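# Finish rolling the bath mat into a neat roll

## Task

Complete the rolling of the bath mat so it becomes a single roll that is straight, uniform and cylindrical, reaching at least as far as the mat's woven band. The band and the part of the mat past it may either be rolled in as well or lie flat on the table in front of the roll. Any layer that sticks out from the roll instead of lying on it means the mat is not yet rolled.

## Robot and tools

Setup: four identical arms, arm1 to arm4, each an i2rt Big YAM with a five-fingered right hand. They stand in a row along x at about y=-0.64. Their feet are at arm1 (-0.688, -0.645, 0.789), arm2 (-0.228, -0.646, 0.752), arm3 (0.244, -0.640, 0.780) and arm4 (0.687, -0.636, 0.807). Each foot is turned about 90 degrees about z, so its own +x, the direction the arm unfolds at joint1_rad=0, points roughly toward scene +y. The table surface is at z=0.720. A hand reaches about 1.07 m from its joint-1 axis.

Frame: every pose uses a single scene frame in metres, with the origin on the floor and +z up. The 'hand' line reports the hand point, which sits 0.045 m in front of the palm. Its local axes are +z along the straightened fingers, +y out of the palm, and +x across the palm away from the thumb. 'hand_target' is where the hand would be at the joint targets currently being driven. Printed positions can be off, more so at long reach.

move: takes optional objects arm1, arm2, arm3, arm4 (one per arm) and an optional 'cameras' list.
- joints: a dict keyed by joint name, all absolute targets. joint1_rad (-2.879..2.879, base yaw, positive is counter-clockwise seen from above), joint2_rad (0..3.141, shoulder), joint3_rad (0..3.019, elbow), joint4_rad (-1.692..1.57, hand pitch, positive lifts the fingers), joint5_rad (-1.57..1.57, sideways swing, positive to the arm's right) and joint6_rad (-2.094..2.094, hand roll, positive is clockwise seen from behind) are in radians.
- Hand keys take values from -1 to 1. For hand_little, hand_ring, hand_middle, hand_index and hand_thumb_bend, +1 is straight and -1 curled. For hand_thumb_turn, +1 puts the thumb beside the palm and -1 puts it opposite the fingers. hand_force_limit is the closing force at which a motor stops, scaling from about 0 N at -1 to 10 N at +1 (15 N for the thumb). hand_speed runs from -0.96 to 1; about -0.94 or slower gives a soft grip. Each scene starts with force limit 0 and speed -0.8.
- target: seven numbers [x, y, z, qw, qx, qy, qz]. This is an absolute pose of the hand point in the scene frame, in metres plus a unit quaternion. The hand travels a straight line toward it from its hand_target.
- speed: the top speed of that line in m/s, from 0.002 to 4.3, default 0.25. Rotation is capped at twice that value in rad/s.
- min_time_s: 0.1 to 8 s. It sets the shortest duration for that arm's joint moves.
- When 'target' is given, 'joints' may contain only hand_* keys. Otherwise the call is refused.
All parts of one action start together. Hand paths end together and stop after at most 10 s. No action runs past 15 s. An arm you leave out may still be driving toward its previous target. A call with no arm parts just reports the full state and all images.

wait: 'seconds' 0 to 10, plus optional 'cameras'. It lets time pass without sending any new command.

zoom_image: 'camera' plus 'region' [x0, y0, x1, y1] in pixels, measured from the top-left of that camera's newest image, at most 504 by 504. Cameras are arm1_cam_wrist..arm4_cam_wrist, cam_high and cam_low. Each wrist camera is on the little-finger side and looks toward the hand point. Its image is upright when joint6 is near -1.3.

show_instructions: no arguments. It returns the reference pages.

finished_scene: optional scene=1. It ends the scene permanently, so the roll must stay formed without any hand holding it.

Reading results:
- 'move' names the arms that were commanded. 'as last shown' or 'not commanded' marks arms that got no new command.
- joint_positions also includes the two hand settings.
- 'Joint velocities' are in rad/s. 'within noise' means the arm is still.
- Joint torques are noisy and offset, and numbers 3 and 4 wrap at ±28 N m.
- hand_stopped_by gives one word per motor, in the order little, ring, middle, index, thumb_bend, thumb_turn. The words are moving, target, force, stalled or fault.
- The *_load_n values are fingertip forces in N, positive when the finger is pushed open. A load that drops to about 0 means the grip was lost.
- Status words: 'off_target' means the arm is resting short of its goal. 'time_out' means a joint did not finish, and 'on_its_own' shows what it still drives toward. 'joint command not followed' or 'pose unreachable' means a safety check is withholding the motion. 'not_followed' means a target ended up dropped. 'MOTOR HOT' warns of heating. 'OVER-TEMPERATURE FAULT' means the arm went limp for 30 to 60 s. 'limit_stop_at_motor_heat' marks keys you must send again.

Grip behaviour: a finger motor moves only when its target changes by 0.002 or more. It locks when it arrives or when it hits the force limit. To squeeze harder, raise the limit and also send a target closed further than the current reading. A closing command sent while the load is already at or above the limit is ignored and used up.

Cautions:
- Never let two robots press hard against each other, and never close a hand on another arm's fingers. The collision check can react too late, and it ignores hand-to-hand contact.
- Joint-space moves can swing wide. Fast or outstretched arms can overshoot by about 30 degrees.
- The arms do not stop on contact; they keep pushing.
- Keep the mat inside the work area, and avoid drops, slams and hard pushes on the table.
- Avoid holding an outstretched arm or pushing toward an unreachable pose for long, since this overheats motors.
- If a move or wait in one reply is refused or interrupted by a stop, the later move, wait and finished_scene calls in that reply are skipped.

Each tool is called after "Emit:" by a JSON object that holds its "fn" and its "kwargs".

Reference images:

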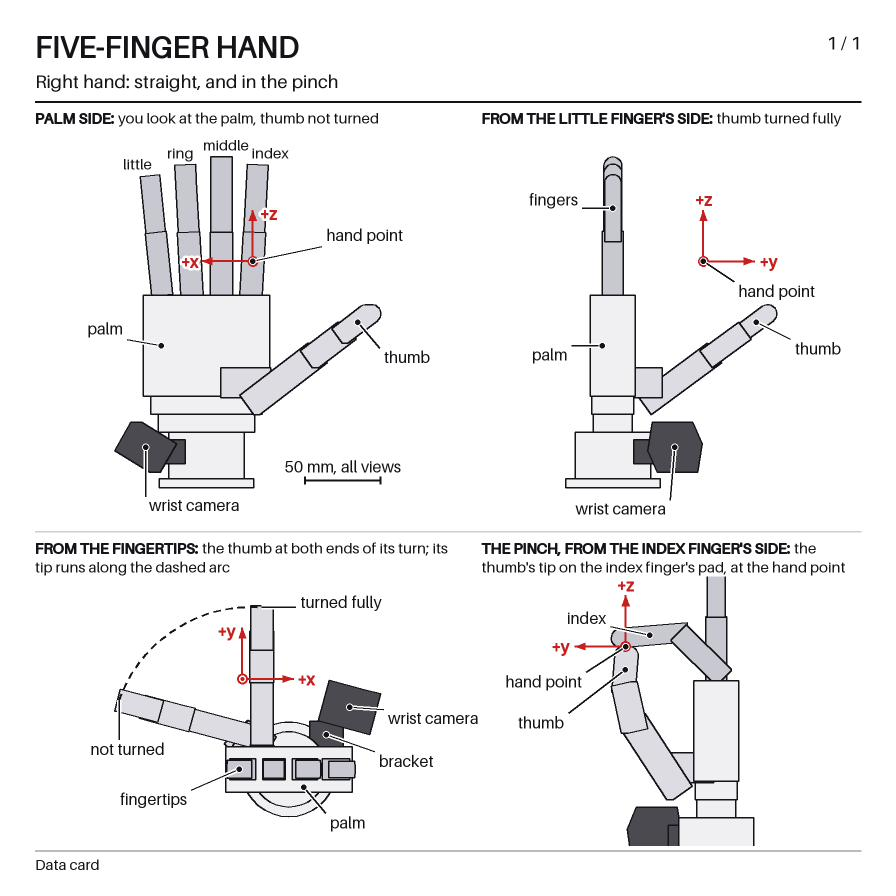

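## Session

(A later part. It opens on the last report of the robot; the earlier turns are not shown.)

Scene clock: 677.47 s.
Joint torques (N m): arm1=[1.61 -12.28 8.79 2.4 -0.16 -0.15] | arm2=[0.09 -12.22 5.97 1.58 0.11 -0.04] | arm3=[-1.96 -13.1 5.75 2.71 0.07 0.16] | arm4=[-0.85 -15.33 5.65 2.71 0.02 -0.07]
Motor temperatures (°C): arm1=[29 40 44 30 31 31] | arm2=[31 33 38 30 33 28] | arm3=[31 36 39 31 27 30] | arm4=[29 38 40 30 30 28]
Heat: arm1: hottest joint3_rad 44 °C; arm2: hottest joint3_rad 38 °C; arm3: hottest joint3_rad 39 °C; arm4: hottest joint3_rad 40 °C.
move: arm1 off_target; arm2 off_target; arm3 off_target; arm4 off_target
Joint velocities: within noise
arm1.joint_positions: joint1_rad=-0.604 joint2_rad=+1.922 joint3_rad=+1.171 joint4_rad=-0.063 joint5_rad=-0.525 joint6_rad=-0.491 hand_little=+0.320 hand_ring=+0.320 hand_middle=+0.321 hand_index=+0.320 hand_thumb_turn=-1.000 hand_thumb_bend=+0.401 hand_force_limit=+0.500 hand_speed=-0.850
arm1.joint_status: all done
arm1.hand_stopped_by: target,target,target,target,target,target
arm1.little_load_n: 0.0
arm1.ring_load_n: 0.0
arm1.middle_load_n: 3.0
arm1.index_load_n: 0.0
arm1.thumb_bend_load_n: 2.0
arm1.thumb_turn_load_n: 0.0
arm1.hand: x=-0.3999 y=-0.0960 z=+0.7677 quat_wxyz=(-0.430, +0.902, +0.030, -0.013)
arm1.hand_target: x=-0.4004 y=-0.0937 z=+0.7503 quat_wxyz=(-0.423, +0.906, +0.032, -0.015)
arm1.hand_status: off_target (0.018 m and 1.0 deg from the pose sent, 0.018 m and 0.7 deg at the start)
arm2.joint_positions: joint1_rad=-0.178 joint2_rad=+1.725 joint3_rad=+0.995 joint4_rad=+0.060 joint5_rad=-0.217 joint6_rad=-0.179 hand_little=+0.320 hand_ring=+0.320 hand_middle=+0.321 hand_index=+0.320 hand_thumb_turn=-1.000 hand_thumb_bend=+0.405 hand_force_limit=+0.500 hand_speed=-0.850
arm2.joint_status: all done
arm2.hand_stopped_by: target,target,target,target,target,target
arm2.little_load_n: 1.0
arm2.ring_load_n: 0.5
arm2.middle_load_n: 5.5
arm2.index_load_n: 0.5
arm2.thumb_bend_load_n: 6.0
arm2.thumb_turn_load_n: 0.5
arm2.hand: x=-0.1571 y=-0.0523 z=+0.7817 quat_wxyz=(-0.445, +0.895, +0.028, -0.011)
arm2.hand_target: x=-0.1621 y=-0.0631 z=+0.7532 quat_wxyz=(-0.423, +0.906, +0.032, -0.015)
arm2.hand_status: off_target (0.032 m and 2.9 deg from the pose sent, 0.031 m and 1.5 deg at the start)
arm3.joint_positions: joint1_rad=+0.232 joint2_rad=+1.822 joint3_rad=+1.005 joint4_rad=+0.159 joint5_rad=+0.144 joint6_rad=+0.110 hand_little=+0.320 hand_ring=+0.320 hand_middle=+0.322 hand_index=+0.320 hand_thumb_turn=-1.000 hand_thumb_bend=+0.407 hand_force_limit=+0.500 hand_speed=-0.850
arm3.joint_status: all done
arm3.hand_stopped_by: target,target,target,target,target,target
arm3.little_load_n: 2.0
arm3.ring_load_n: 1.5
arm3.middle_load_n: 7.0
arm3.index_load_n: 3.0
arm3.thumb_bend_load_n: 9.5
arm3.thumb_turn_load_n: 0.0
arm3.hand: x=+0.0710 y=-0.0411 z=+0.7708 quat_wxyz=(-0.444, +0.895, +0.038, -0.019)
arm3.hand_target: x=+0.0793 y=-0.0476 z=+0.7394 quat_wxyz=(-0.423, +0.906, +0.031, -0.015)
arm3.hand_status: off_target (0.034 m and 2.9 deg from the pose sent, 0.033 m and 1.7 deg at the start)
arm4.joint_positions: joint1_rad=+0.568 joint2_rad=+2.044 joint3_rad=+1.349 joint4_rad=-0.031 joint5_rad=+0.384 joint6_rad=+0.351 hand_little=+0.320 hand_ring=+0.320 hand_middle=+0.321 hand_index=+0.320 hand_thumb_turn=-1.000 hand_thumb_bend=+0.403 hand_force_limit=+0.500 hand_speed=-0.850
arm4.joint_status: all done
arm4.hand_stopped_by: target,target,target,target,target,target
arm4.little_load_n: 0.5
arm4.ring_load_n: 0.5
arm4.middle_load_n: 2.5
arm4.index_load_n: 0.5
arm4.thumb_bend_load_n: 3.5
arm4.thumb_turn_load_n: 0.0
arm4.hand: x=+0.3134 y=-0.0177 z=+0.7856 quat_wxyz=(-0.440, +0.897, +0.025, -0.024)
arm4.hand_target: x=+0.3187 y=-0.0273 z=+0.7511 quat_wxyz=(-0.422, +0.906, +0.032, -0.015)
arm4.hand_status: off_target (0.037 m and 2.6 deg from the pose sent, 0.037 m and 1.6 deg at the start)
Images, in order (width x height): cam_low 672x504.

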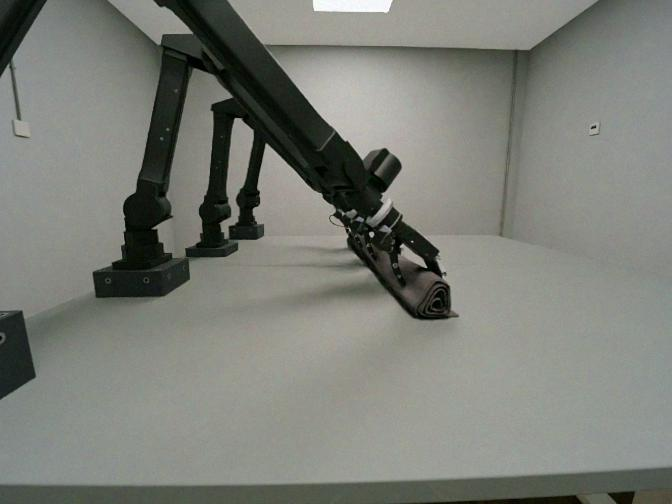

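Emit:
{"fn": "move", "kwargs": {"arm1": {"target": [-0.400, -0.082, 0.764, 0.2588, -0.9653, -0.0337, 0.0090], "speed": 0.08}, "arm2": {"target": [-0.162, -0.049, 0.776, 0.2588, -0.9653, -0.0337, 0.0090], "speed": 0.08}, "arm3": {"target": [0.079, -0.035, 0.764, 0.2588, -0.9653, -0.0337, 0.0090], "speed": 0.08}, "arm4": {"target": [0.318, -0.013, 0.780, 0.2588, -0.9653, -0.0337, 0.0090], "speed": 0.08}, "cameras": ["cam_low"]}}

Emit:
{"fn": "zoom_image", "kwargs": {"camera": "cam_low", "region": [360, 240, 500, 340]}}

Scene clock: 681.10 s.
Joint torques (N m): arm1=[0.91 -13.86 11.17 1.07 -0.07 -0.08] | arm2=[-0.21 -15.09 9.7 0.14 0.13 -0.14] | arm3=[-2.02 -16.97 8.92 0.75 0.04 0.15] | arm4=[-0.73 -18.14 9.92 0.62 0.01 -0.07]
Motor temperatures (°C): arm1=[29 40 44 30 31 31] | arm2=[31 33 38 30 33 28] | arm3=[31 36 39 31 27 30] | arm4=[29 38 40 30 30 28]
Heat: arm1: hottest joint3_rad 44 °C; arm2: hottest joint3_rad 38 °C; arm3: hottest joint3_rad 39 °C; arm4: hottest joint3_rad 40 °C.
move: arm1 off_target; arm2 off_target; arm3 off_target; arm4 off_target
Joint velocities: within noise
arm1.joint_positions: joint1_rad=-0.526 joint2_rad=+1.999 joint3_rad=+1.462 joint4_rad=-0.571 joint5_rad=-0.304 joint6_rad=-0.548 hand_little=+0.320 hand_ring=+0.320 hand_middle=+0.321 hand_index=+0.320 hand_thumb_turn=-1.000 hand_thumb_bend=+0.401 hand_force_limit=+0.500 hand_speed=-0.850
arm1.joint_status: not commanded
arm1.hand_stopped_by: target,target,target,target,target,target
arm1.little_load_n: 0.0
arm1.ring_load_n: 0.0
arm1.middle_load_n: 1.0
arm1.index_load_n: 0.0
arm1.thumb_bend_load_n: 0.5
arm1.thumb_turn_load_n: 0.0
arm1.hand: x=-0.4003 y=-0.0873 z=+0.7767 quat_wxyz=(-0.270, +0.962, +0.029, -0.006)
arm1.hand_target: x=-0.4003 y=-0.0824 z=+0.7641 quat_wxyz=(-0.259, +0.965, +0.034, -0.009)
arm1.hand_status: off_target (0.014 m and 1.5 deg from the pose sent, 0.014 m and 20.9 deg at the start)
arm2.joint_positions: joint1_rad=-0.142 joint2_rad=+1.827 joint3_rad=+1.329 joint4_rad=-0.523 joint5_rad=-0.124 joint6_rad=-0.205 hand_little=+0.320 hand_ring=+0.320 hand_middle=+0.321 hand_index=+0.320 hand_thumb_turn=-1.000 hand_thumb_bend=+0.405 hand_force_limit=+0.500 hand_speed=-0.850
arm2.joint_status: not commanded
arm2.hand_stopped_by: target,target,target,target,target,target
arm2.little_load_n: 1.0
arm2.ring_load_n: 0.0
arm2.middle_load_n: 2.5
arm2.index_load_n: 0.0
arm2.thumb_bend_load_n: 2.5
arm2.thumb_turn_load_n: 0.5
arm2.hand: x=-0.1586 y=-0.0471 z=+0.7915 quat_wxyz=(-0.279, +0.960, +0.027, -0.007)
arm2.hand_target: x=-0.1620 y=-0.0495 z=+0.7763 quat_wxyz=(-0.259, +0.965, +0.034, -0.009)
arm2.hand_status: off_target (0.016 m and 2.5 deg from the pose sent, 0.008 m and 22.8 deg at the start)
arm3.joint_positions: joint1_rad=+0.207 joint2_rad=+1.904 joint3_rad=+1.325 joint4_rad=-0.437 joint5_rad=+0.082 joint6_rad=+0.130 hand_little=+0.320 hand_ring=+0.320 hand_middle=+0.322 hand_index=+0.321 hand_thumb_turn=-1.000 hand_thumb_bend=+0.407 hand_force_limit=+0.500 hand_speed=-0.850
arm3.joint_status: not commanded
arm3.hand_stopped_by: target,target,target,target,target,target
arm3.little_load_n: 0.5
arm3.ring_load_n: 1.0
arm3.middle_load_n: 6.0
arm3.index_load_n: 3.0
arm3.thumb_bend_load_n: 6.5
arm3.thumb_turn_load_n: 1.0
arm3.hand: x=+0.0729 y=-0.0387 z=+0.7774 quat_wxyz=(-0.276, +0.960, +0.043, -0.012)
arm3.hand_target: x=+0.0791 y=-0.0355 z=+0.7642 quat_wxyz=(-0.259, +0.965, +0.034, -0.009)
arm3.hand_status: off_target (0.015 m and 2.4 deg from the pose sent, 0.012 m and 22.7 deg at the start)
arm4.joint_positions: joint1_rad=+0.516 joint2_rad=+2.138 joint3_rad=+1.682 joint4_rad=-0.617 joint5_rad=+0.219 joint6_rad=+0.397 hand_little=+0.320 hand_ring=+0.320 hand_middle=+0.321 hand_index=+0.320 hand_thumb_turn=-1.000 hand_thumb_bend=+0.402 hand_force_limit=+0.500 hand_speed=-0.850
arm4.joint_status: not commanded
arm4.hand_stopped_by: target,target,target,target,target,target
arm4.little_load_n: 0.0
arm4.ring_load_n: 0.5
arm4.middle_load_n: 1.0
arm4.index_load_n: 0.5
arm4.thumb_bend_load_n: 1.0
arm4.thumb_turn_load_n: 0.5
arm4.hand: x=+0.3178 y=-0.0195 z=+0.7917 quat_wxyz=(-0.269, +0.962, +0.036, -0.013)
arm4.hand_target: x=+0.3184 y=-0.0133 z=+0.7801 quat_wxyz=(-0.259, +0.965, +0.034, -0.009)
arm4.hand_status: off_target (0.013 m and 1.3 deg from the pose sent, 0.009 m and 22.3 deg at the start)
Images, in order (width x height): cam_low 672x504.

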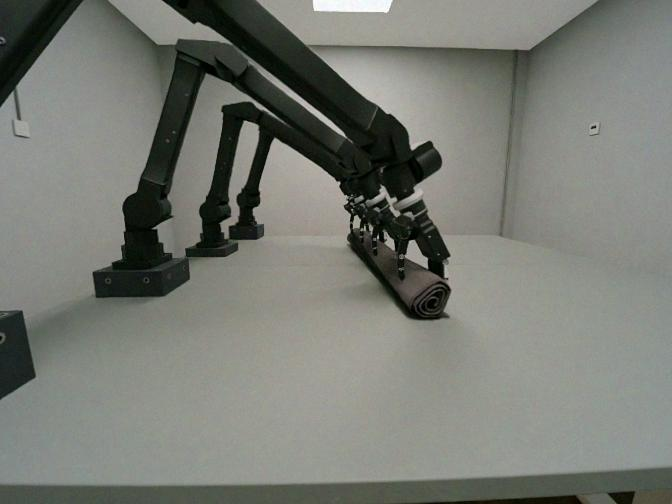

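Scaled by 3.600 from the camera's image (finer frame: 960x720).

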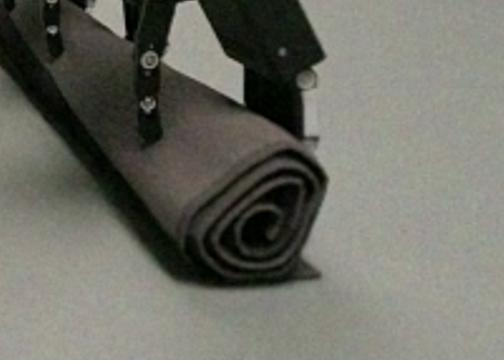

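Emit:
{"fn": "move", "kwargs": {"arm1": {"target": [-0.400, -0.094, 0.750, 0.4226, -0.9058, -0.0316, 0.0148], "speed": 0.08, "joints": {"hand_little": 0.42, "hand_ring": 0.42, "hand_middle": 0.42, "hand_index": 0.42, "hand_thumb_bend": 0.52, "hand_force_limit": 0.5, "hand_speed": -0.85}}, "arm2": {"target": [-0.162, -0.062, 0.756, 0.4226, -0.9058, -0.0316, 0.0148], "speed": 0.08, "joints": {"hand_little": 0.42, "hand_ring": 0.42, "hand_middle": 0.42, "hand_index": 0.42, "hand_thumb_bend": 0.52, "hand_force_limit": 0.5, "hand_speed": -0.85}}, "arm3": {"target": [0.079, -0.047, 0.744, 0.4226, -0.9058, -0.0316, 0.0148], "speed": 0.08, "joints": {"hand_little": 0.42, "hand_ring": 0.42, "hand_middle": 0.42, "hand_index": 0.42, "hand_thumb_bend": 0.52, "hand_force_limit": 0.5, "hand_speed": -0.85}}, "arm4": {"target": [0.318, -0.026, 0.755, 0.4226, -0.9058, -0.0316, 0.0148], "speed": 0.08, "joints": {"hand_little": 0.42, "hand_ring": 0.42, "hand_middle": 0.42, "hand_index": 0.42, "hand_thumb_bend": 0.52, "hand_force_limit": 0.5, "hand_speed": -0.85}}, "cameras": ["cam_low"]}}

Emit:
{"fn": "zoom_image", "kwargs": {"camera": "cam_low", "region": [360, 240, 500, 340]}}

Scene clock: 685.40 s.
Joint torques (N m): arm1=[1.44 -13.68 6.56 2.36 -0.31 -0.09] | arm2=[-0.26 -13.22 5.82 1.18 -0.11 0.11] | arm3=[-0.91 -15.85 4.75 2.86 0.51 -0.07] | arm4=[0.32 -17.44 4.83 2.5 0.16 -0.18]
Motor temperatures (°C): arm1=[29 39 44 30 31 31] | arm2=[31 33 38 30 33 28] | arm3=[31 37 39 31 27 30] | arm4=[29 38 40 30 30 28]
Heat: arm1: hottest joint3_rad 44 °C; arm2: hottest joint3_rad 38 °C; arm3: hottest joint3_rad 39 °C; arm4: hottest joint3_rad 40 °C.
move: arm1 off_target; arm2 off_target; arm3 off_target; arm4 off_target
Joint velocities: within noise
arm1.joint_positions: joint1_rad=-0.589 joint2_rad=+1.939 joint3_rad=+1.199 joint4_rad=-0.066 joint5_rad=-0.521 joint6_rad=-0.498 hand_little=+0.420 hand_ring=+0.420 hand_middle=+0.420 hand_index=+0.420 hand_thumb_turn=-1.000 hand_thumb_bend=+0.520 hand_force_limit=+0.500 hand_speed=-0.850
arm1.joint_status: all done
arm1.hand_stopped_by: target,target,target,target,target,target
arm1.little_load_n: 0.0
arm1.ring_load_n: 0.0
arm1.middle_load_n: 0.0
arm1.index_load_n: 0.0
arm1.thumb_bend_load_n: 0.0
arm1.thumb_turn_load_n: 0.5
arm1.hand: x=-0.4011 y=-0.0838 z=+0.7681 quat_wxyz=(-0.432, +0.901, +0.040, -0.011)
arm1.hand_target: x=-0.4004 y=-0.0942 z=+0.7503 quat_wxyz=(-0.422, +0.906, +0.032, -0.015)
arm1.hand_status: off_target (0.021 m and 1.6 deg from the pose sent, 0.028 m and 18.7 deg at the start)
arm2.joint_positions: joint1_rad=-0.168 joint2_rad=+1.736 joint3_rad=+1.003 joint4_rad=+0.050 joint5_rad=-0.213 joint6_rad=-0.195 hand_little=+0.420 hand_ring=+0.420 hand_middle=+0.420 hand_index=+0.420 hand_thumb_turn=-1.000 hand_thumb_bend=+0.520 hand_force_limit=+0.500 hand_speed=-0.850
arm2.joint_status: all done
arm2.hand_stopped_by: target,target,target,target,target,target
arm2.little_load_n: 0.5
arm2.ring_load_n: 0.0
arm2.middle_load_n: 0.5
arm2.index_load_n: 0.0
arm2.thumb_bend_load_n: 0.0
arm2.thumb_turn_load_n: -1.0
arm2.hand: x=-0.1614 y=-0.0512 z=+0.7766 quat_wxyz=(-0.439, +0.898, +0.038, -0.010)
arm2.hand_target: x=-0.1621 y=-0.0624 z=+0.7565 quat_wxyz=(-0.422, +0.906, +0.032, -0.015)
arm2.hand_status: off_target (0.023 m and 2.3 deg from the pose sent, 0.039 m and 17.6 deg at the start)
arm3.joint_positions: joint1_rad=+0.221 joint2_rad=+1.838 joint3_rad=+1.022 joint4_rad=+0.141 joint5_rad=+0.132 joint6_rad=+0.132 hand_little=+0.420 hand_ring=+0.420 hand_middle=+0.420 hand_index=+0.420 hand_thumb_turn=-1.000 hand_thumb_bend=+0.521 hand_force_limit=+0.500 hand_speed=-0.850
arm3.joint_status: all done
arm3.hand_stopped_by: target,target,target,target,target,target
arm3.little_load_n: 0.5
arm3.ring_load_n: 0.0
arm3.middle_load_n: 0.0
arm3.index_load_n: 0.0
arm3.thumb_bend_load_n: 1.0
arm3.thumb_turn_load_n: 0.0
arm3.hand: x=+0.0736 y=-0.0376 z=+0.7658 quat_wxyz=(-0.435, +0.900, +0.027, -0.025)
arm3.hand_target: x=+0.0792 y=-0.0475 z=+0.7447 quat_wxyz=(-0.422, +0.906, +0.032, -0.015)
arm3.hand_status: off_target (0.024 m and 2.1 deg from the pose sent, 0.035 m and 17.9 deg at the start)
arm4.joint_positions: joint1_rad=+0.562 joint2_rad=+2.058 joint3_rad=+1.365 joint4_rad=-0.039 joint5_rad=+0.380 joint6_rad=+0.362 hand_little=+0.420 hand_ring=+0.420 hand_middle=+0.420 hand_index=+0.420 hand_thumb_turn=-1.000 hand_thumb_bend=+0.521 hand_force_limit=+0.500 hand_speed=-0.850
arm4.joint_status: all done
arm4.hand_stopped_by: target,target,target,target,target,target
arm4.little_load_n: 0.5
arm4.ring_load_n: 0.0
arm4.middle_load_n: 0.0
arm4.index_load_n: 0.0
arm4.thumb_bend_load_n: 0.5
arm4.thumb_turn_load_n: -0.5
arm4.hand: x=+0.3144 y=-0.0130 z=+0.7816 quat_wxyz=(-0.436, +0.899, +0.019, -0.025)
arm4.hand_target: x=+0.3184 y=-0.0263 z=+0.7556 quat_wxyz=(-0.422, +0.906, +0.032, -0.015)
arm4.hand_status: off_target (0.030 m and 2.5 deg from the pose sent, 0.037 m and 18.8 deg at the start)
Images, in order (width x height): cam_low 672x504.

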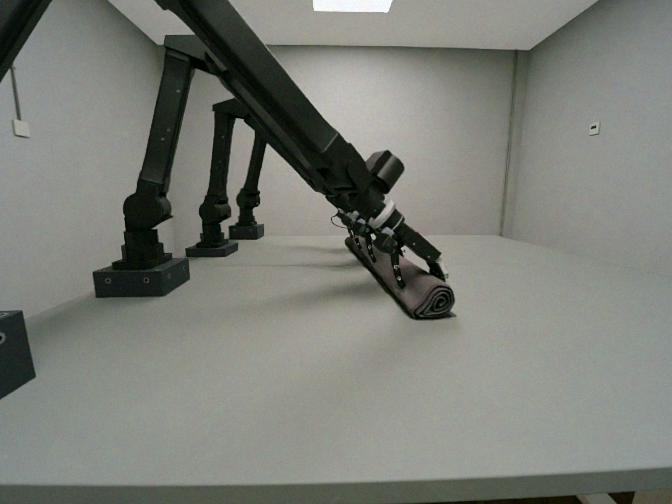

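Scaled by 3.600 from the camera's image (finer frame: 960x720).

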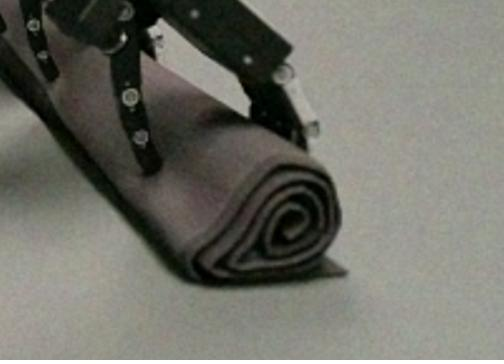

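Emit:
{"fn": "move", "kwargs": {"arm1": {"target": [-0.400, -0.104, 0.746, 0.4617, -0.8864, -0.0309, 0.0162], "speed": 0.08}, "arm2": {"target": [-0.162, -0.072, 0.750, 0.4617, -0.8864, -0.0309, 0.0162], "speed": 0.08}, "arm3": {"target": [0.079, -0.057, 0.738, 0.4617, -0.8864, -0.0309, 0.0162], "speed": 0.08}, "arm4": {"target": [0.318, -0.038, 0.745, 0.4617, -0.8864, -0.0309, 0.0162], "speed": 0.08}, "cameras": ["cam_low"]}}

Emit:
{"fn": "zoom_image", "kwargs": {"camera": "cam_low", "region": [360, 240, 500, 340]}}

Scene clock: 687.20 s.
Joint torques (N m): arm1=[-0.03 -12.1 6.09 2.4 -0.27 -0.1] | arm2=[-0.5 -13.1 4.93 0.88 -0.07 0] | arm3=[-0.67 -14.92 4.07 2.48 0.45 -0.13] | arm4=[0.62 -16.15 4.31 2.25 0.09 -0.19]
Motor temperatures (°C): arm1=[29 39 44 30 31 31] | arm2=[31 33 38 30 33 28] | arm3=[31 37 39 31 27 30] | arm4=[29 38 40 30 30 28]
Heat: arm1: hottest joint3_rad 44 °C; arm2: hottest joint3_rad 38 °C; arm3: hottest joint3_rad 39 °C; arm4: hottest joint3_rad 40 °C.
move: arm1 off_target; arm2 off_target; arm3 off_target; arm4 off_target
Joint velocities: within noise
arm1.joint_positions: joint1_rad=-0.617 joint2_rad=+1.929 joint3_rad=+1.117 joint4_rad=+0.090 joint5_rad=-0.583 joint6_rad=-0.474 hand_little=+0.420 hand_ring=+0.420 hand_middle=+0.420 hand_index=+0.420 hand_thumb_turn=-1.000 hand_thumb_bend=+0.520 hand_force_limit=+0.500 hand_speed=-0.850
arm1.joint_status: not commanded
arm1.hand_stopped_by: target,target,target,target,target,target
arm1.little_load_n: 0.0
arm1.ring_load_n: 0.0
arm1.middle_load_n: 0.0
arm1.index_load_n: 0.0
arm1.thumb_bend_load_n: -0.5
arm1.thumb_turn_load_n: 0.5
arm1.hand: x=-0.4003 y=-0.0924 z=+0.7663 quat_wxyz=(-0.473, +0.880, +0.041, -0.011)
arm1.hand_target: x=-0.4004 y=-0.1042 z=+0.7465 quat_wxyz=(-0.462, +0.886, +0.031, -0.016)
arm1.hand_status: off_target (0.023 m and 2.0 deg from the pose sent, 0.030 m and 4.0 deg at the start)
arm2.joint_positions: joint1_rad=-0.181 joint2_rad=+1.723 joint3_rad=+0.911 joint4_rad=+0.230 joint5_rad=-0.239 joint6_rad=-0.183 hand_little=+0.420 hand_ring=+0.420 hand_middle=+0.420 hand_index=+0.420 hand_thumb_turn=-1.000 hand_thumb_bend=+0.520 hand_force_limit=+0.500 hand_speed=-0.850
arm2.joint_status: not commanded
arm2.hand_stopped_by: target,target,target,target,target,target
arm2.little_load_n: 1.0
arm2.ring_load_n: 0.0
arm2.middle_load_n: 0.5
arm2.index_load_n: 0.0
arm2.thumb_bend_load_n: -0.5
arm2.thumb_turn_load_n: -1.0
arm2.hand: x=-0.1606 y=-0.0571 z=+0.7750 quat_wxyz=(-0.484, +0.874, +0.039, -0.009)
arm2.hand_target: x=-0.1621 y=-0.0724 z=+0.7508 quat_wxyz=(-0.462, +0.886, +0.031, -0.016)
arm2.hand_status: off_target (0.029 m and 3.2 deg from the pose sent, 0.034 m and 3.1 deg at the start)
arm3.joint_positions: joint1_rad=+0.229 joint2_rad=+1.833 joint3_rad=+0.933 joint4_rad=+0.329 joint5_rad=+0.152 joint6_rad=+0.132 hand_little=+0.420 hand_ring=+0.420 hand_middle=+0.420 hand_index=+0.420 hand_thumb_turn=-1.000 hand_thumb_bend=+0.521 hand_force_limit=+0.500 hand_speed=-0.850
arm3.joint_status: not commanded
arm3.hand_stopped_by: target,target,target,target,target,target
arm3.little_load_n: 1.0
arm3.ring_load_n: 0.5
arm3.middle_load_n: 0.0
arm3.index_load_n: 0.5
arm3.thumb_bend_load_n: 0.0
arm3.thumb_turn_load_n: -1.0
arm3.hand: x=+0.0735 y=-0.0423 z=+0.7654 quat_wxyz=(-0.482, +0.876, +0.022, -0.029)
arm3.hand_target: x=+0.0791 y=-0.0575 z=+0.7391 quat_wxyz=(-0.462, +0.886, +0.031, -0.016)
arm3.hand_status: off_target (0.032 m and 3.2 deg from the pose sent, 0.034 m and 3.6 deg at the start)
arm4.joint_positions: joint1_rad=+0.583 joint2_rad=+2.046 joint3_rad=+1.269 joint4_rad=+0.146 joint5_rad=+0.429 joint6_rad=+0.340 hand_little=+0.420 hand_ring=+0.420 hand_middle=+0.420 hand_index=+0.420 hand_thumb_turn=-1.000 hand_thumb_bend=+0.520 hand_force_limit=+0.500 hand_speed=-0.850
arm4.joint_status: not commanded
arm4.hand_stopped_by: target,target,target,target,target,target
arm4.little_load_n: 1.0
arm4.ring_load_n: 0.5
arm4.middle_load_n: 0.0
arm4.index_load_n: 0.0
arm4.thumb_bend_load_n: -0.5
arm4.thumb_turn_load_n: -0.5
arm4.hand: x=+0.3134 y=-0.0202 z=+0.7797 quat_wxyz=(-0.483, +0.875, +0.016, -0.029)
arm4.hand_target: x=+0.3188 y=-0.0386 z=+0.7460 quat_wxyz=(-0.462, +0.886, +0.031, -0.016)
arm4.hand_status: off_target (0.039 m and 3.5 deg from the pose sent, 0.044 m and 3.7 deg at the start)
Images, in order (width x height): cam_low 672x504.

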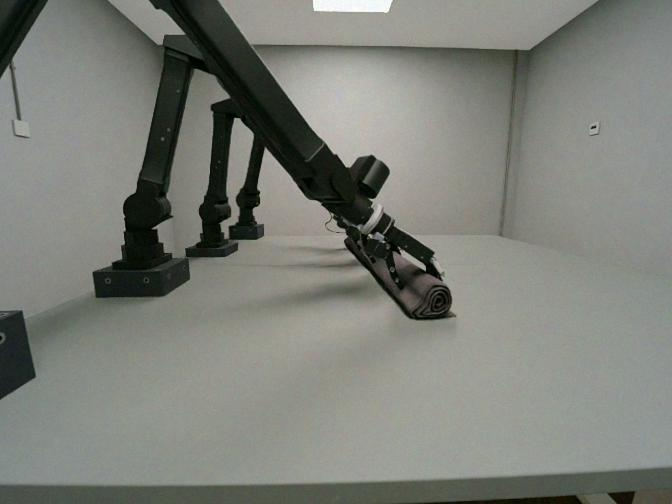

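Scaled by 3.600 from the camera's image (finer frame: 960x720).

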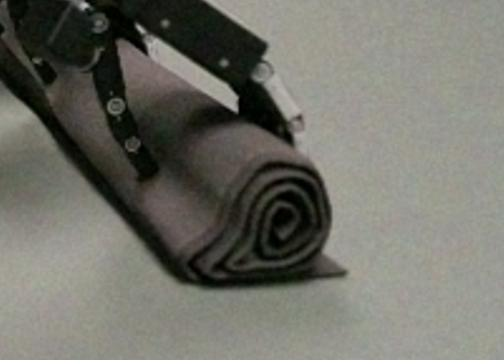

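Emit:
{"fn": "move", "kwargs": {"arm1": {"target": [-0.400, -0.110, 0.742, 0.4617, -0.8864, -0.0309, 0.0162], "speed": 0.08, "joints": {"hand_little": 0.37, "hand_ring": 0.37, "hand_middle": 0.37, "hand_index": 0.37, "hand_thumb_bend": 0.45, "hand_force_limit": 0.5, "hand_speed": -0.85}}, "arm2": {"target": [-0.162, -0.078, 0.744, 0.4617, -0.8864, -0.0309, 0.0162], "speed": 0.08, "joints": {"hand_little": 0.37, "hand_ring": 0.37, "hand_middle": 0.37, "hand_index": 0.37, "hand_thumb_bend": 0.45, "hand_force_limit": 0.5, "hand_speed": -0.85}}, "arm3": {"target": [0.079, -0.063, 0.733, 0.4617, -0.8864, -0.0309, 0.0162], "speed": 0.08, "joints": {"hand_little": 0.37, "hand_ring": 0.37, "hand_middle": 0.37, "hand_index": 0.37, "hand_thumb_bend": 0.45, "hand_force_limit": 0.5, "hand_speed": -0.85}}, "arm4": {"target": [0.320, -0.048, 0.738, 0.4617, -0.8864, -0.0309, 0.0162], "speed": 0.08, "joints": {"hand_little": 0.37, "hand_ring": 0.37, "hand_middle": 0.37, "hand_index": 0.37, "hand_thumb_bend": 0.45, "hand_force_limit": 0.5, "hand_speed": -0.85}}, "cameras": ["cam_low"]}}

Emit:
{"fn": "zoom_image", "kwargs": {"camera": "cam_low", "region": [360, 240, 500, 340]}}

Scene clock: 689.37 s.
Joint torques (N m): arm1=[0.15 -13.51 5.6 2.1 -0.2 -0.11] | arm2=[-0.85 -12.1 4.18 0.98 -0.06 0.02] | arm3=[-0.56 -14.56 3.71 2.21 0.37 -0.11] | arm4=[0.5 -15.68 3.78 1.65 0.07 -0.15]
Motor temperatures (°C): arm1=[29 39 43 30 31 31] | arm2=[31 33 38 30 33 28] | arm3=[31 37 39 31 27 30] | arm4=[29 38 39 30 30 28]
Heat: arm1: hottest joint3_rad 43 °C; arm2: hottest joint3_rad 38 °C; arm3: hottest joint3_rad 39 °C; arm4: hottest joint3_rad 39 °C.
move: arm1 off_target; arm2 off_target; arm3 off_target; arm4 off_target
Joint velocities: arm1=[within noise] | arm2=[within noise] | arm3=[-0.015 0.005 -0.027 0.002 -0.007 -0.183] | arm4=[within noise]
arm1.joint_positions: joint1_rad=-0.620 joint2_rad=+1.927 joint3_rad=+1.106 joint4_rad=+0.109 joint5_rad=-0.590 joint6_rad=-0.474 hand_little=+0.370 hand_ring=+0.370 hand_middle=+0.370 hand_index=+0.370 hand_thumb_turn=-1.000 hand_thumb_bend=+0.450 hand_force_limit=+0.500 hand_speed=-0.850
arm1.joint_status: all done
arm1.hand_stopped_by: target,target,target,target,target,target
arm1.little_load_n: 0.0
arm1.ring_load_n: 0.0
arm1.middle_load_n: 2.0
arm1.index_load_n: 0.0
arm1.thumb_bend_load_n: 0.0
arm1.thumb_turn_load_n: 1.0
arm1.hand: x=-0.4003 y=-0.0941 z=+0.7658 quat_wxyz=(-0.478, +0.878, +0.042, -0.010)
arm1.hand_target: x=-0.4006 y=-0.1102 z=+0.7428 quat_wxyz=(-0.462, +0.886, +0.031, -0.016)
arm1.hand_status: off_target (0.029 m and 2.5 deg from the pose sent, 0.030 m and 2.0 deg at the start)
arm2.joint_positions: joint1_rad=-0.182 joint2_rad=+1.722 joint3_rad=+0.896 joint4_rad=+0.260 joint5_rad=-0.242 joint6_rad=-0.183 hand_little=+0.370 hand_ring=+0.370 hand_middle=+0.371 hand_index=+0.370 hand_thumb_turn=-1.000 hand_thumb_bend=+0.451 hand_force_limit=+0.500 hand_speed=-0.850
arm2.joint_status: all done
arm2.hand_stopped_by: target,target,target,target,target,target
arm2.little_load_n: 1.5
arm2.ring_load_n: 0.5
arm2.middle_load_n: 3.5
arm2.index_load_n: 1.0
arm2.thumb_bend_load_n: 1.0
arm2.thumb_turn_load_n: 0.0
arm2.hand: x=-0.1604 y=-0.0583 z=+0.7746 quat_wxyz=(-0.491, +0.870, +0.040, -0.008)
arm2.hand_target: x=-0.1623 y=-0.0786 z=+0.7451 quat_wxyz=(-0.462, +0.886, +0.031, -0.016)
arm2.hand_status: off_target (0.036 m and 4.1 deg from the pose sent, 0.037 m and 3.2 deg at the start)
arm3.joint_positions: joint1_rad=+0.231 joint2_rad=+1.832 joint3_rad=+0.918 joint4_rad=+0.357 joint5_rad=+0.156 joint6_rad=+0.132 hand_little=+0.370 hand_ring=+0.370 hand_middle=+0.370 hand_index=+0.371 hand_thumb_turn=-1.000 hand_thumb_bend=+0.452 hand_force_limit=+0.500 hand_speed=-0.850
arm3.joint_status: all done
arm3.hand_stopped_by: target,target,target,target,target,target
arm3.little_load_n: 1.5
arm3.ring_load_n: 0.5
arm3.middle_load_n: 0.0
arm3.index_load_n: 2.5
arm3.thumb_bend_load_n: 2.0
arm3.thumb_turn_load_n: -0.5
arm3.hand: x=+0.0737 y=-0.0442 z=+0.7648 quat_wxyz=(-0.488, +0.872, +0.021, -0.029)
arm3.hand_target: x=+0.0792 y=-0.0638 z=+0.7342 quat_wxyz=(-0.462, +0.886, +0.031, -0.016)
arm3.hand_status: off_target (0.037 m and 3.9 deg from the pose sent, 0.039 m and 3.2 deg at the start)
arm4.joint_positions: joint1_rad=+0.587 joint2_rad=+2.041 joint3_rad=+1.244 joint4_rad=+0.185 joint5_rad=+0.435 joint6_rad=+0.340 hand_little=+0.370 hand_ring=+0.370 hand_middle=+0.370 hand_index=+0.370 hand_thumb_turn=-1.000 hand_thumb_bend=+0.450 hand_force_limit=+0.500 hand_speed=-0.850
arm4.joint_status: all done
arm4.hand_stopped_by: target,target,target,target,target,target
arm4.little_load_n: 1.5
arm4.ring_load_n: 1.0
arm4.middle_load_n: 0.5
arm4.index_load_n: 0.5
arm4.thumb_bend_load_n: 0.0
arm4.thumb_turn_load_n: 0.0
arm4.hand: x=+0.3138 y=-0.0239 z=+0.7790 quat_wxyz=(-0.490, +0.871, +0.014, -0.032)
arm4.hand_target: x=+0.3208 y=-0.0484 z=+0.7397 quat_wxyz=(-0.462, +0.886, +0.031, -0.016)
arm4.hand_status: off_target (0.048 m and 4.6 deg from the pose sent, 0.051 m and 3.6 deg at the start)
Images, in order (width x height): cam_low 672x504.

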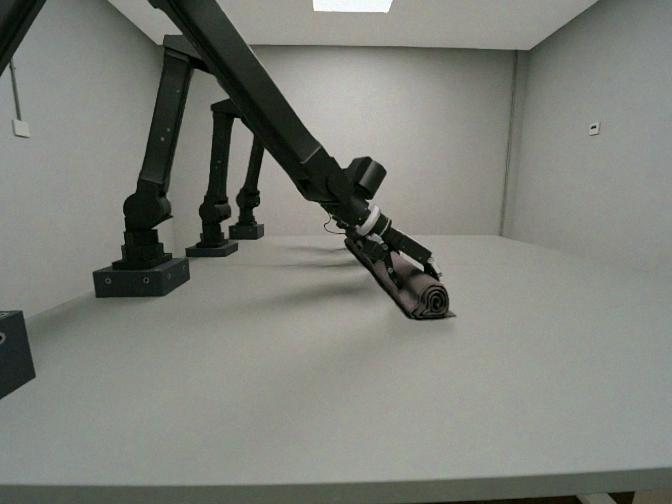

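Scaled by 3.600 from the camera's image (finer frame: 960x720).

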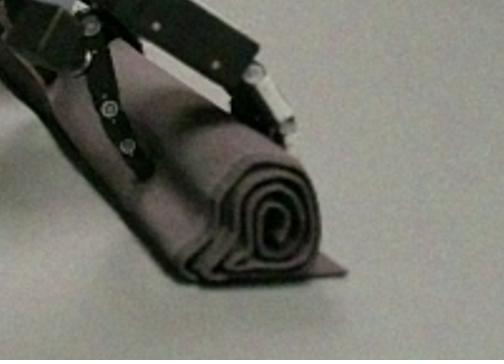

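Emit:
{"fn": "move", "kwargs": {"arm1": {"target": [-0.400, -0.104, 0.782, 0.6088, -0.7922, -0.0276, 0.0213], "speed": 0.10, "joints": {"hand_little": 0.47, "hand_ring": 0.47, "hand_middle": 0.47, "hand_index": 0.47, "hand_thumb_bend": 0.62, "hand_force_limit": 0.5, "hand_speed": -0.8}}, "arm2": {"target": [-0.162, -0.068, 0.790, 0.6088, -0.7922, -0.0276, 0.0213], "speed": 0.10, "joints": {"hand_little": 0.47, "hand_ring": 0.47, "hand_middle": 0.47, "hand_index": 0.47, "hand_thumb_bend": 0.62, "hand_force_limit": 0.5, "hand_speed": -0.8}}, "arm3": {"target": [0.079, -0.055, 0.778, 0.6088, -0.7922, -0.0276, 0.0213], "speed": 0.10, "joints": {"hand_little": 0.47, "hand_ring": 0.47, "hand_middle": 0.47, "hand_index": 0.47, "hand_thumb_bend": 0.62, "hand_force_limit": 0.5, "hand_speed": -0.8}}, "arm4": {"target": [0.318, -0.035, 0.788, 0.6088, -0.7922, -0.0276, 0.0213], "speed": 0.10, "joints": {"hand_little": 0.47, "hand_ring": 0.47, "hand_middle": 0.47, "hand_index": 0.47, "hand_thumb_bend": 0.62, "hand_force_limit": 0.5, "hand_speed": -0.8}}, "cameras": ["cam_low"]}}

Emit:
{"fn": "zoom_image", "kwargs": {"camera": "cam_low", "region": [360, 240, 500, 340]}}

Scene clock: 693.20 s.
Joint torques (N m): arm1=[-0.09 -11.4 5.89 2.43 -0.38 0] | arm2=[-1.08 -12.1 5.76 2.26 -0.17 0.08] | arm3=[0.15 -14.86 4.25 3.77 0.19 -0.1] | arm4=[0.15 -15.85 4.57 3.15 0.19 -0.17]
Motor temperatures (°C): arm1=[29 39 43 30 31 31] | arm2=[31 33 38 30 33 28] | arm3=[31 37 39 31 27 30] | arm4=[29 38 39 30 30 28]
Heat: arm1: hottest joint3_rad 43 °C; arm2: hottest joint3_rad 38 °C; arm3: hottest joint3_rad 39 °C; arm4: hottest joint3_rad 39 °C.
move: arm1 off_target; arm2 done; arm3 done; arm4 off_target
Joint velocities: within noise
arm1.joint_positions: joint1_rad=-0.681 joint2_rad=+1.937 joint3_rad=+0.948 joint4_rad=+0.648 joint5_rad=-0.759 joint6_rad=-0.265 hand_little=+0.470 hand_ring=+0.470 hand_middle=+0.470 hand_index=+0.470 hand_thumb_turn=-1.000 hand_thumb_bend=+0.620 hand_force_limit=+0.500 hand_speed=-0.800
arm1.joint_status: all done
arm1.hand_stopped_by: target,target,target,target,target,target
arm1.little_load_n: 0.0
arm1.ring_load_n: 0.0
arm1.middle_load_n: 0.0
arm1.index_load_n: 0.0
arm1.thumb_bend_load_n: 0.0
arm1.thumb_turn_load_n: 0.0
arm1.hand: x=-0.4009 y=-0.0965 z=+0.7981 quat_wxyz=(-0.615, +0.788, +0.039, -0.014)
arm1.hand_target: x=-0.4002 y=-0.1041 z=+0.7824 quat_wxyz=(-0.609, +0.792, +0.028, -0.021)
arm1.hand_status: off_target (0.018 m and 1.8 deg from the pose sent, 0.019 m and 18.1 deg at the start)
arm2.joint_positions: joint1_rad=-0.208 joint2_rad=+1.736 joint3_rad=+0.720 joint4_rad=+0.729 joint5_rad=-0.312 joint6_rad=-0.100 hand_little=+0.470 hand_ring=+0.470 hand_middle=+0.470 hand_index=+0.470 hand_thumb_turn=-1.000 hand_thumb_bend=+0.620 hand_force_limit=+0.500 hand_speed=-0.800
arm2.joint_status: all done
arm2.hand_stopped_by: target,target,target,target,target,target
arm2.little_load_n: 0.0
arm2.ring_load_n: 0.0
arm2.middle_load_n: 0.0
arm2.index_load_n: 0.0
arm2.thumb_bend_load_n: 0.5
arm2.thumb_turn_load_n: 0.0
arm2.hand: x=-0.1659 y=-0.0677 z=+0.7909 quat_wxyz=(-0.606, +0.795, +0.033, -0.021)
arm2.hand_target: x=-0.1620 y=-0.0680 z=+0.7900 quat_wxyz=(-0.609, +0.793, +0.028, -0.021)
arm2.hand_status: done (0.004 m and 0.8 deg from the pose sent, 0.018 m and 16.3 deg at the start)
arm3.joint_positions: joint1_rad=+0.241 joint2_rad=+1.861 joint3_rad=+0.745 joint4_rad=+0.836 joint5_rad=+0.208 joint6_rad=+0.072 hand_little=+0.470 hand_ring=+0.470 hand_middle=+0.470 hand_index=+0.470 hand_thumb_turn=-1.000 hand_thumb_bend=+0.620 hand_force_limit=+0.500 hand_speed=-0.800
arm3.joint_status: all done
arm3.hand_stopped_by: target,target,target,target,target,target
arm3.little_load_n: 0.0
arm3.ring_load_n: 0.0
arm3.middle_load_n: 0.0
arm3.index_load_n: 0.0
arm3.thumb_bend_load_n: 0.5
arm3.thumb_turn_load_n: 0.5
arm3.hand: x=+0.0843 y=-0.0539 z=+0.7798 quat_wxyz=(-0.603, +0.797, +0.018, -0.022)
arm3.hand_target: x=+0.0789 y=-0.0551 z=+0.7781 quat_wxyz=(-0.609, +0.793, +0.027, -0.021)
arm3.hand_status: done (0.006 m and 1.3 deg from the pose sent, 0.018 m and 16.7 deg at the start)
arm4.joint_positions: joint1_rad=+0.627 joint2_rad=+2.051 joint3_rad=+1.085 joint4_rad=+0.659 joint5_rad=+0.551 joint6_rad=+0.181 hand_little=+0.470 hand_ring=+0.470 hand_middle=+0.470 hand_index=+0.470 hand_thumb_turn=-1.000 hand_thumb_bend=+0.620 hand_force_limit=+0.500 hand_speed=-0.800
arm4.joint_status: all done
arm4.hand_stopped_by: target,target,target,target,target,target
arm4.little_load_n: 0.0
arm4.ring_load_n: -0.5
arm4.middle_load_n: 0.0
arm4.index_load_n: 0.0
arm4.thumb_bend_load_n: 0.0
arm4.thumb_turn_load_n: 0.0
arm4.hand: x=+0.3189 y=-0.0290 z=+0.7994 quat_wxyz=(-0.611, +0.791, +0.021, -0.024)
arm4.hand_target: x=+0.3182 y=-0.0351 z=+0.7880 quat_wxyz=(-0.609, +0.793, +0.028, -0.021)
arm4.hand_status: off_target (0.013 m and 0.9 deg from the pose sent, 0.015 m and 16.4 deg at the start)
Images, in order (width x height): cam_low 672x504.

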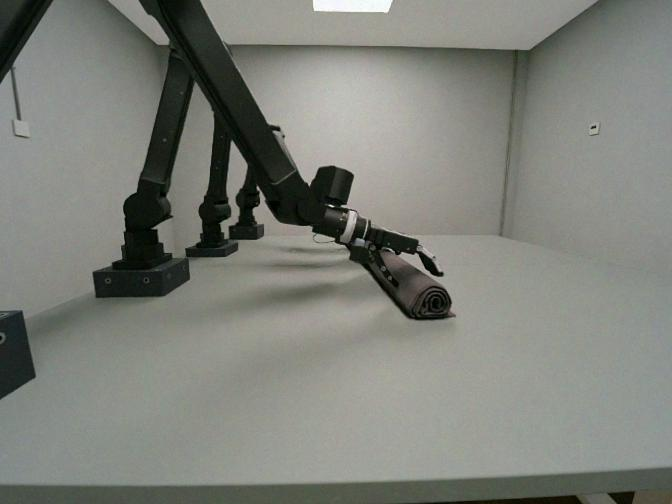

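Scaled by 3.600 from the camera's image (finer frame: 960x720).

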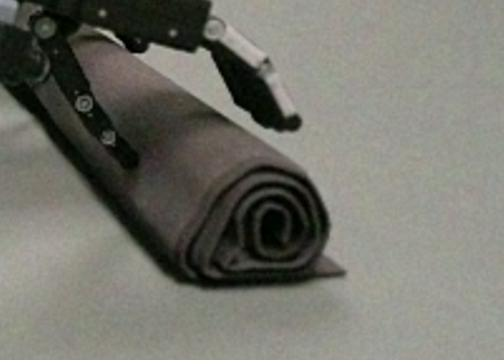

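Emit:
{"fn": "move", "kwargs": {"arm1": {"target": [-0.400, -0.108, 0.748, 0.6088, -0.7922, -0.0276, 0.0213], "speed": 0.10}, "arm2": {"target": [-0.162, -0.070, 0.754, 0.6088, -0.7922, -0.0276, 0.0213], "speed": 0.10}, "arm3": {"target": [0.079, -0.057, 0.742, 0.6088, -0.7922, -0.0276, 0.0213], "speed": 0.10}, "arm4": {"target": [0.318, -0.036, 0.752, 0.6088, -0.7922, -0.0276, 0.0213], "speed": 0.10}, "cameras": ["cam_low", "arm4_cam_wrist", "arm3_cam_wrist"]}}

Emit:
{"fn": "zoom_image", "kwargs": {"camera": "cam_low", "region": [360, 240, 500, 340]}}

Scene clock: 694.70 s.
Joint torques (N m): arm1=[-0.79 -11.34 5.3 2.54 -0.2 -0.06] | arm2=[-1.9 -10.17 4.29 1.54 0.11 -0.01] | arm3=[0.03 -12.51 3.64 2.67 0.15 -0.11] | arm4=[-0.32 -13.27 4.37 2.32 0.04 -0.17]
Motor temperatures (°C): arm1=[29 39 42 30 31 31] | arm2=[31 33 38 30 33 28] | arm3=[31 37 38 31 27 30] | arm4=[29 38 39 30 30 28]
Heat: arm1: hottest joint3_rad 42 °C; arm2: hottest joint3_rad 38 °C; arm3: hottest joint3_rad 38 °C; arm4: hottest joint3_rad 39 °C.
move: arm1 off_target; arm2 off_target; arm3 off_target; arm4 off_target
Joint velocities: within noise
arm1.joint_positions: joint1_rad=-0.687 joint2_rad=+2.005 joint3_rad=+0.940 joint4_rad=+0.738 joint5_rad=-0.768 joint6_rad=-0.260 hand_little=+0.470 hand_ring=+0.470 hand_middle=+0.470 hand_index=+0.470 hand_thumb_turn=-1.000 hand_thumb_bend=+0.620 hand_force_limit=+0.500 hand_speed=-0.800
arm1.joint_status: not commanded
arm1.hand_stopped_by: target,target,target,target,target,target
arm1.little_load_n: 0.0
arm1.ring_load_n: 0.0
arm1.middle_load_n: 0.0
arm1.index_load_n: -0.5
arm1.thumb_bend_load_n: -1.0
arm1.thumb_turn_load_n: 0.5
arm1.hand: x=-0.4006 y=-0.0991 z=+0.7717 quat_wxyz=(-0.620, +0.784, +0.040, -0.014)
arm1.hand_target: x=-0.4006 y=-0.1085 z=+0.7487 quat_wxyz=(-0.609, +0.792, +0.028, -0.021)
arm1.hand_status: off_target (0.025 m and 2.3 deg from the pose sent, 0.051 m and 1.7 deg at the start)
arm2.joint_positions: joint1_rad=-0.209 joint2_rad=+1.809 joint3_rad=+0.715 joint4_rad=+0.862 joint5_rad=-0.318 joint6_rad=-0.089 hand_little=+0.470 hand_ring=+0.470 hand_middle=+0.470 hand_index=+0.470 hand_thumb_turn=-1.000 hand_thumb_bend=+0.619 hand_force_limit=+0.500 hand_speed=-0.800
arm2.joint_status: not commanded
arm2.hand_stopped_by: target,target,target,target,target,target
arm2.little_load_n: 0.5
arm2.ring_load_n: 0.0
arm2.middle_load_n: 0.0
arm2.index_load_n: 0.0
arm2.thumb_bend_load_n: -2.0
arm2.thumb_turn_load_n: 0.0
arm2.hand: x=-0.1654 y=-0.0613 z=+0.7784 quat_wxyz=(-0.626, +0.779, +0.035, -0.020)
arm2.hand_target: x=-0.1624 y=-0.0707 z=+0.7547 quat_wxyz=(-0.609, +0.792, +0.028, -0.021)
arm2.hand_status: off_target (0.026 m and 2.7 deg from the pose sent, 0.037 m and 0.8 deg at the start)
arm3.joint_positions: joint1_rad=+0.241 joint2_rad=+1.933 joint3_rad=+0.745 joint4_rad=+0.968 joint5_rad=+0.208 joint6_rad=+0.072 hand_little=+0.470 hand_ring=+0.470 hand_middle=+0.470 hand_index=+0.470 hand_thumb_turn=-1.000 hand_thumb_bend=+0.619 hand_force_limit=+0.500 hand_speed=-0.800
arm3.joint_status: not commanded
arm3.hand_stopped_by: target,target,target,target,target,target
arm3.little_load_n: 0.0
arm3.ring_load_n: 0.0
arm3.middle_load_n: 0.0
arm3.index_load_n: 0.0
arm3.thumb_bend_load_n: -2.0
arm3.thumb_turn_load_n: 0.0
arm3.hand: x=+0.0825 y=-0.0477 z=+0.7698 quat_wxyz=(-0.626, +0.779, +0.014, -0.028)
arm3.hand_target: x=+0.0796 y=-0.0580 z=+0.7428 quat_wxyz=(-0.609, +0.793, +0.028, -0.021)
arm3.hand_status: off_target (0.030 m and 3.0 deg from the pose sent, 0.038 m and 1.3 deg at the start)
arm4.joint_positions: joint1_rad=+0.630 joint2_rad=+2.103 joint3_rad=+1.085 joint4_rad=+0.753 joint5_rad=+0.556 joint6_rad=+0.180 hand_little=+0.470 hand_ring=+0.470 hand_middle=+0.470 hand_index=+0.470 hand_thumb_turn=-1.000 hand_thumb_bend=+0.619 hand_force_limit=+0.500 hand_speed=-0.800
arm4.joint_status: not commanded
arm4.hand_stopped_by: target,target,target,target,target,target
arm4.little_load_n: 0.0
arm4.ring_load_n: 0.0
arm4.middle_load_n: 0.0
arm4.index_load_n: 0.0
arm4.thumb_bend_load_n: -2.0
arm4.thumb_turn_load_n: -0.5
arm4.hand: x=+0.3150 y=-0.0268 z=+0.7858 quat_wxyz=(-0.624, +0.780, +0.014, -0.033)
arm4.hand_target: x=+0.3188 y=-0.0371 z=+0.7531 quat_wxyz=(-0.609, +0.792, +0.028, -0.021)
arm4.hand_status: off_target (0.035 m and 3.0 deg from the pose sent, 0.048 m and 0.9 deg at the start)
pictures: arm3_cam_wrist, arm4_cam_wrist, cam_low
Images, in order (width x height): arm3_cam_wrist 672x504, arm4_cam_wrist 672x504, cam_low 672x504.

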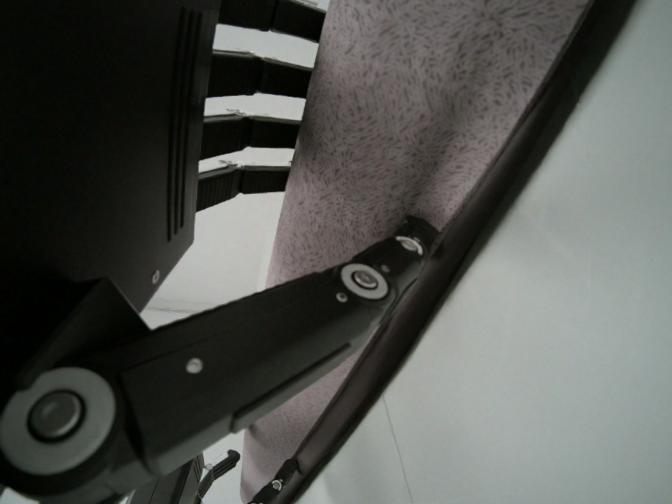

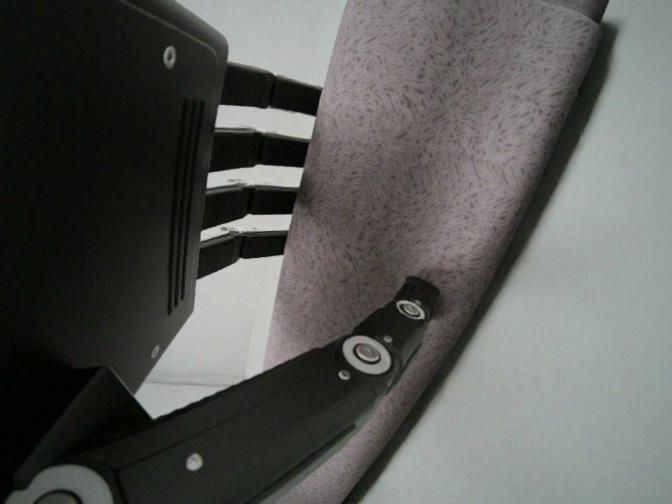

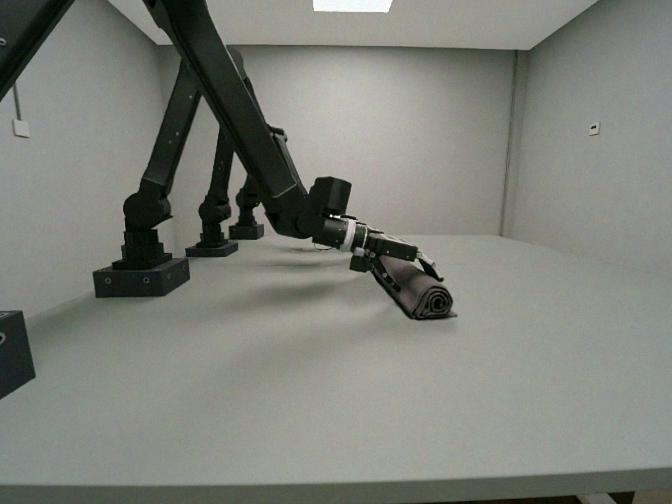

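Scaled by 3.600 from the camera's image (finer frame: 960x720).

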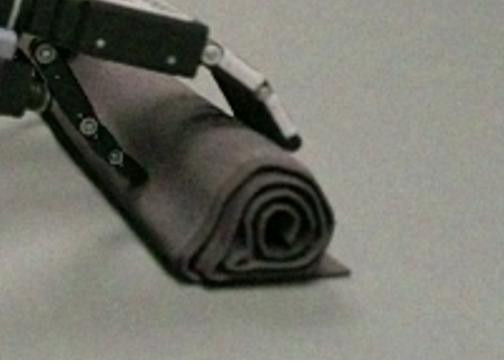

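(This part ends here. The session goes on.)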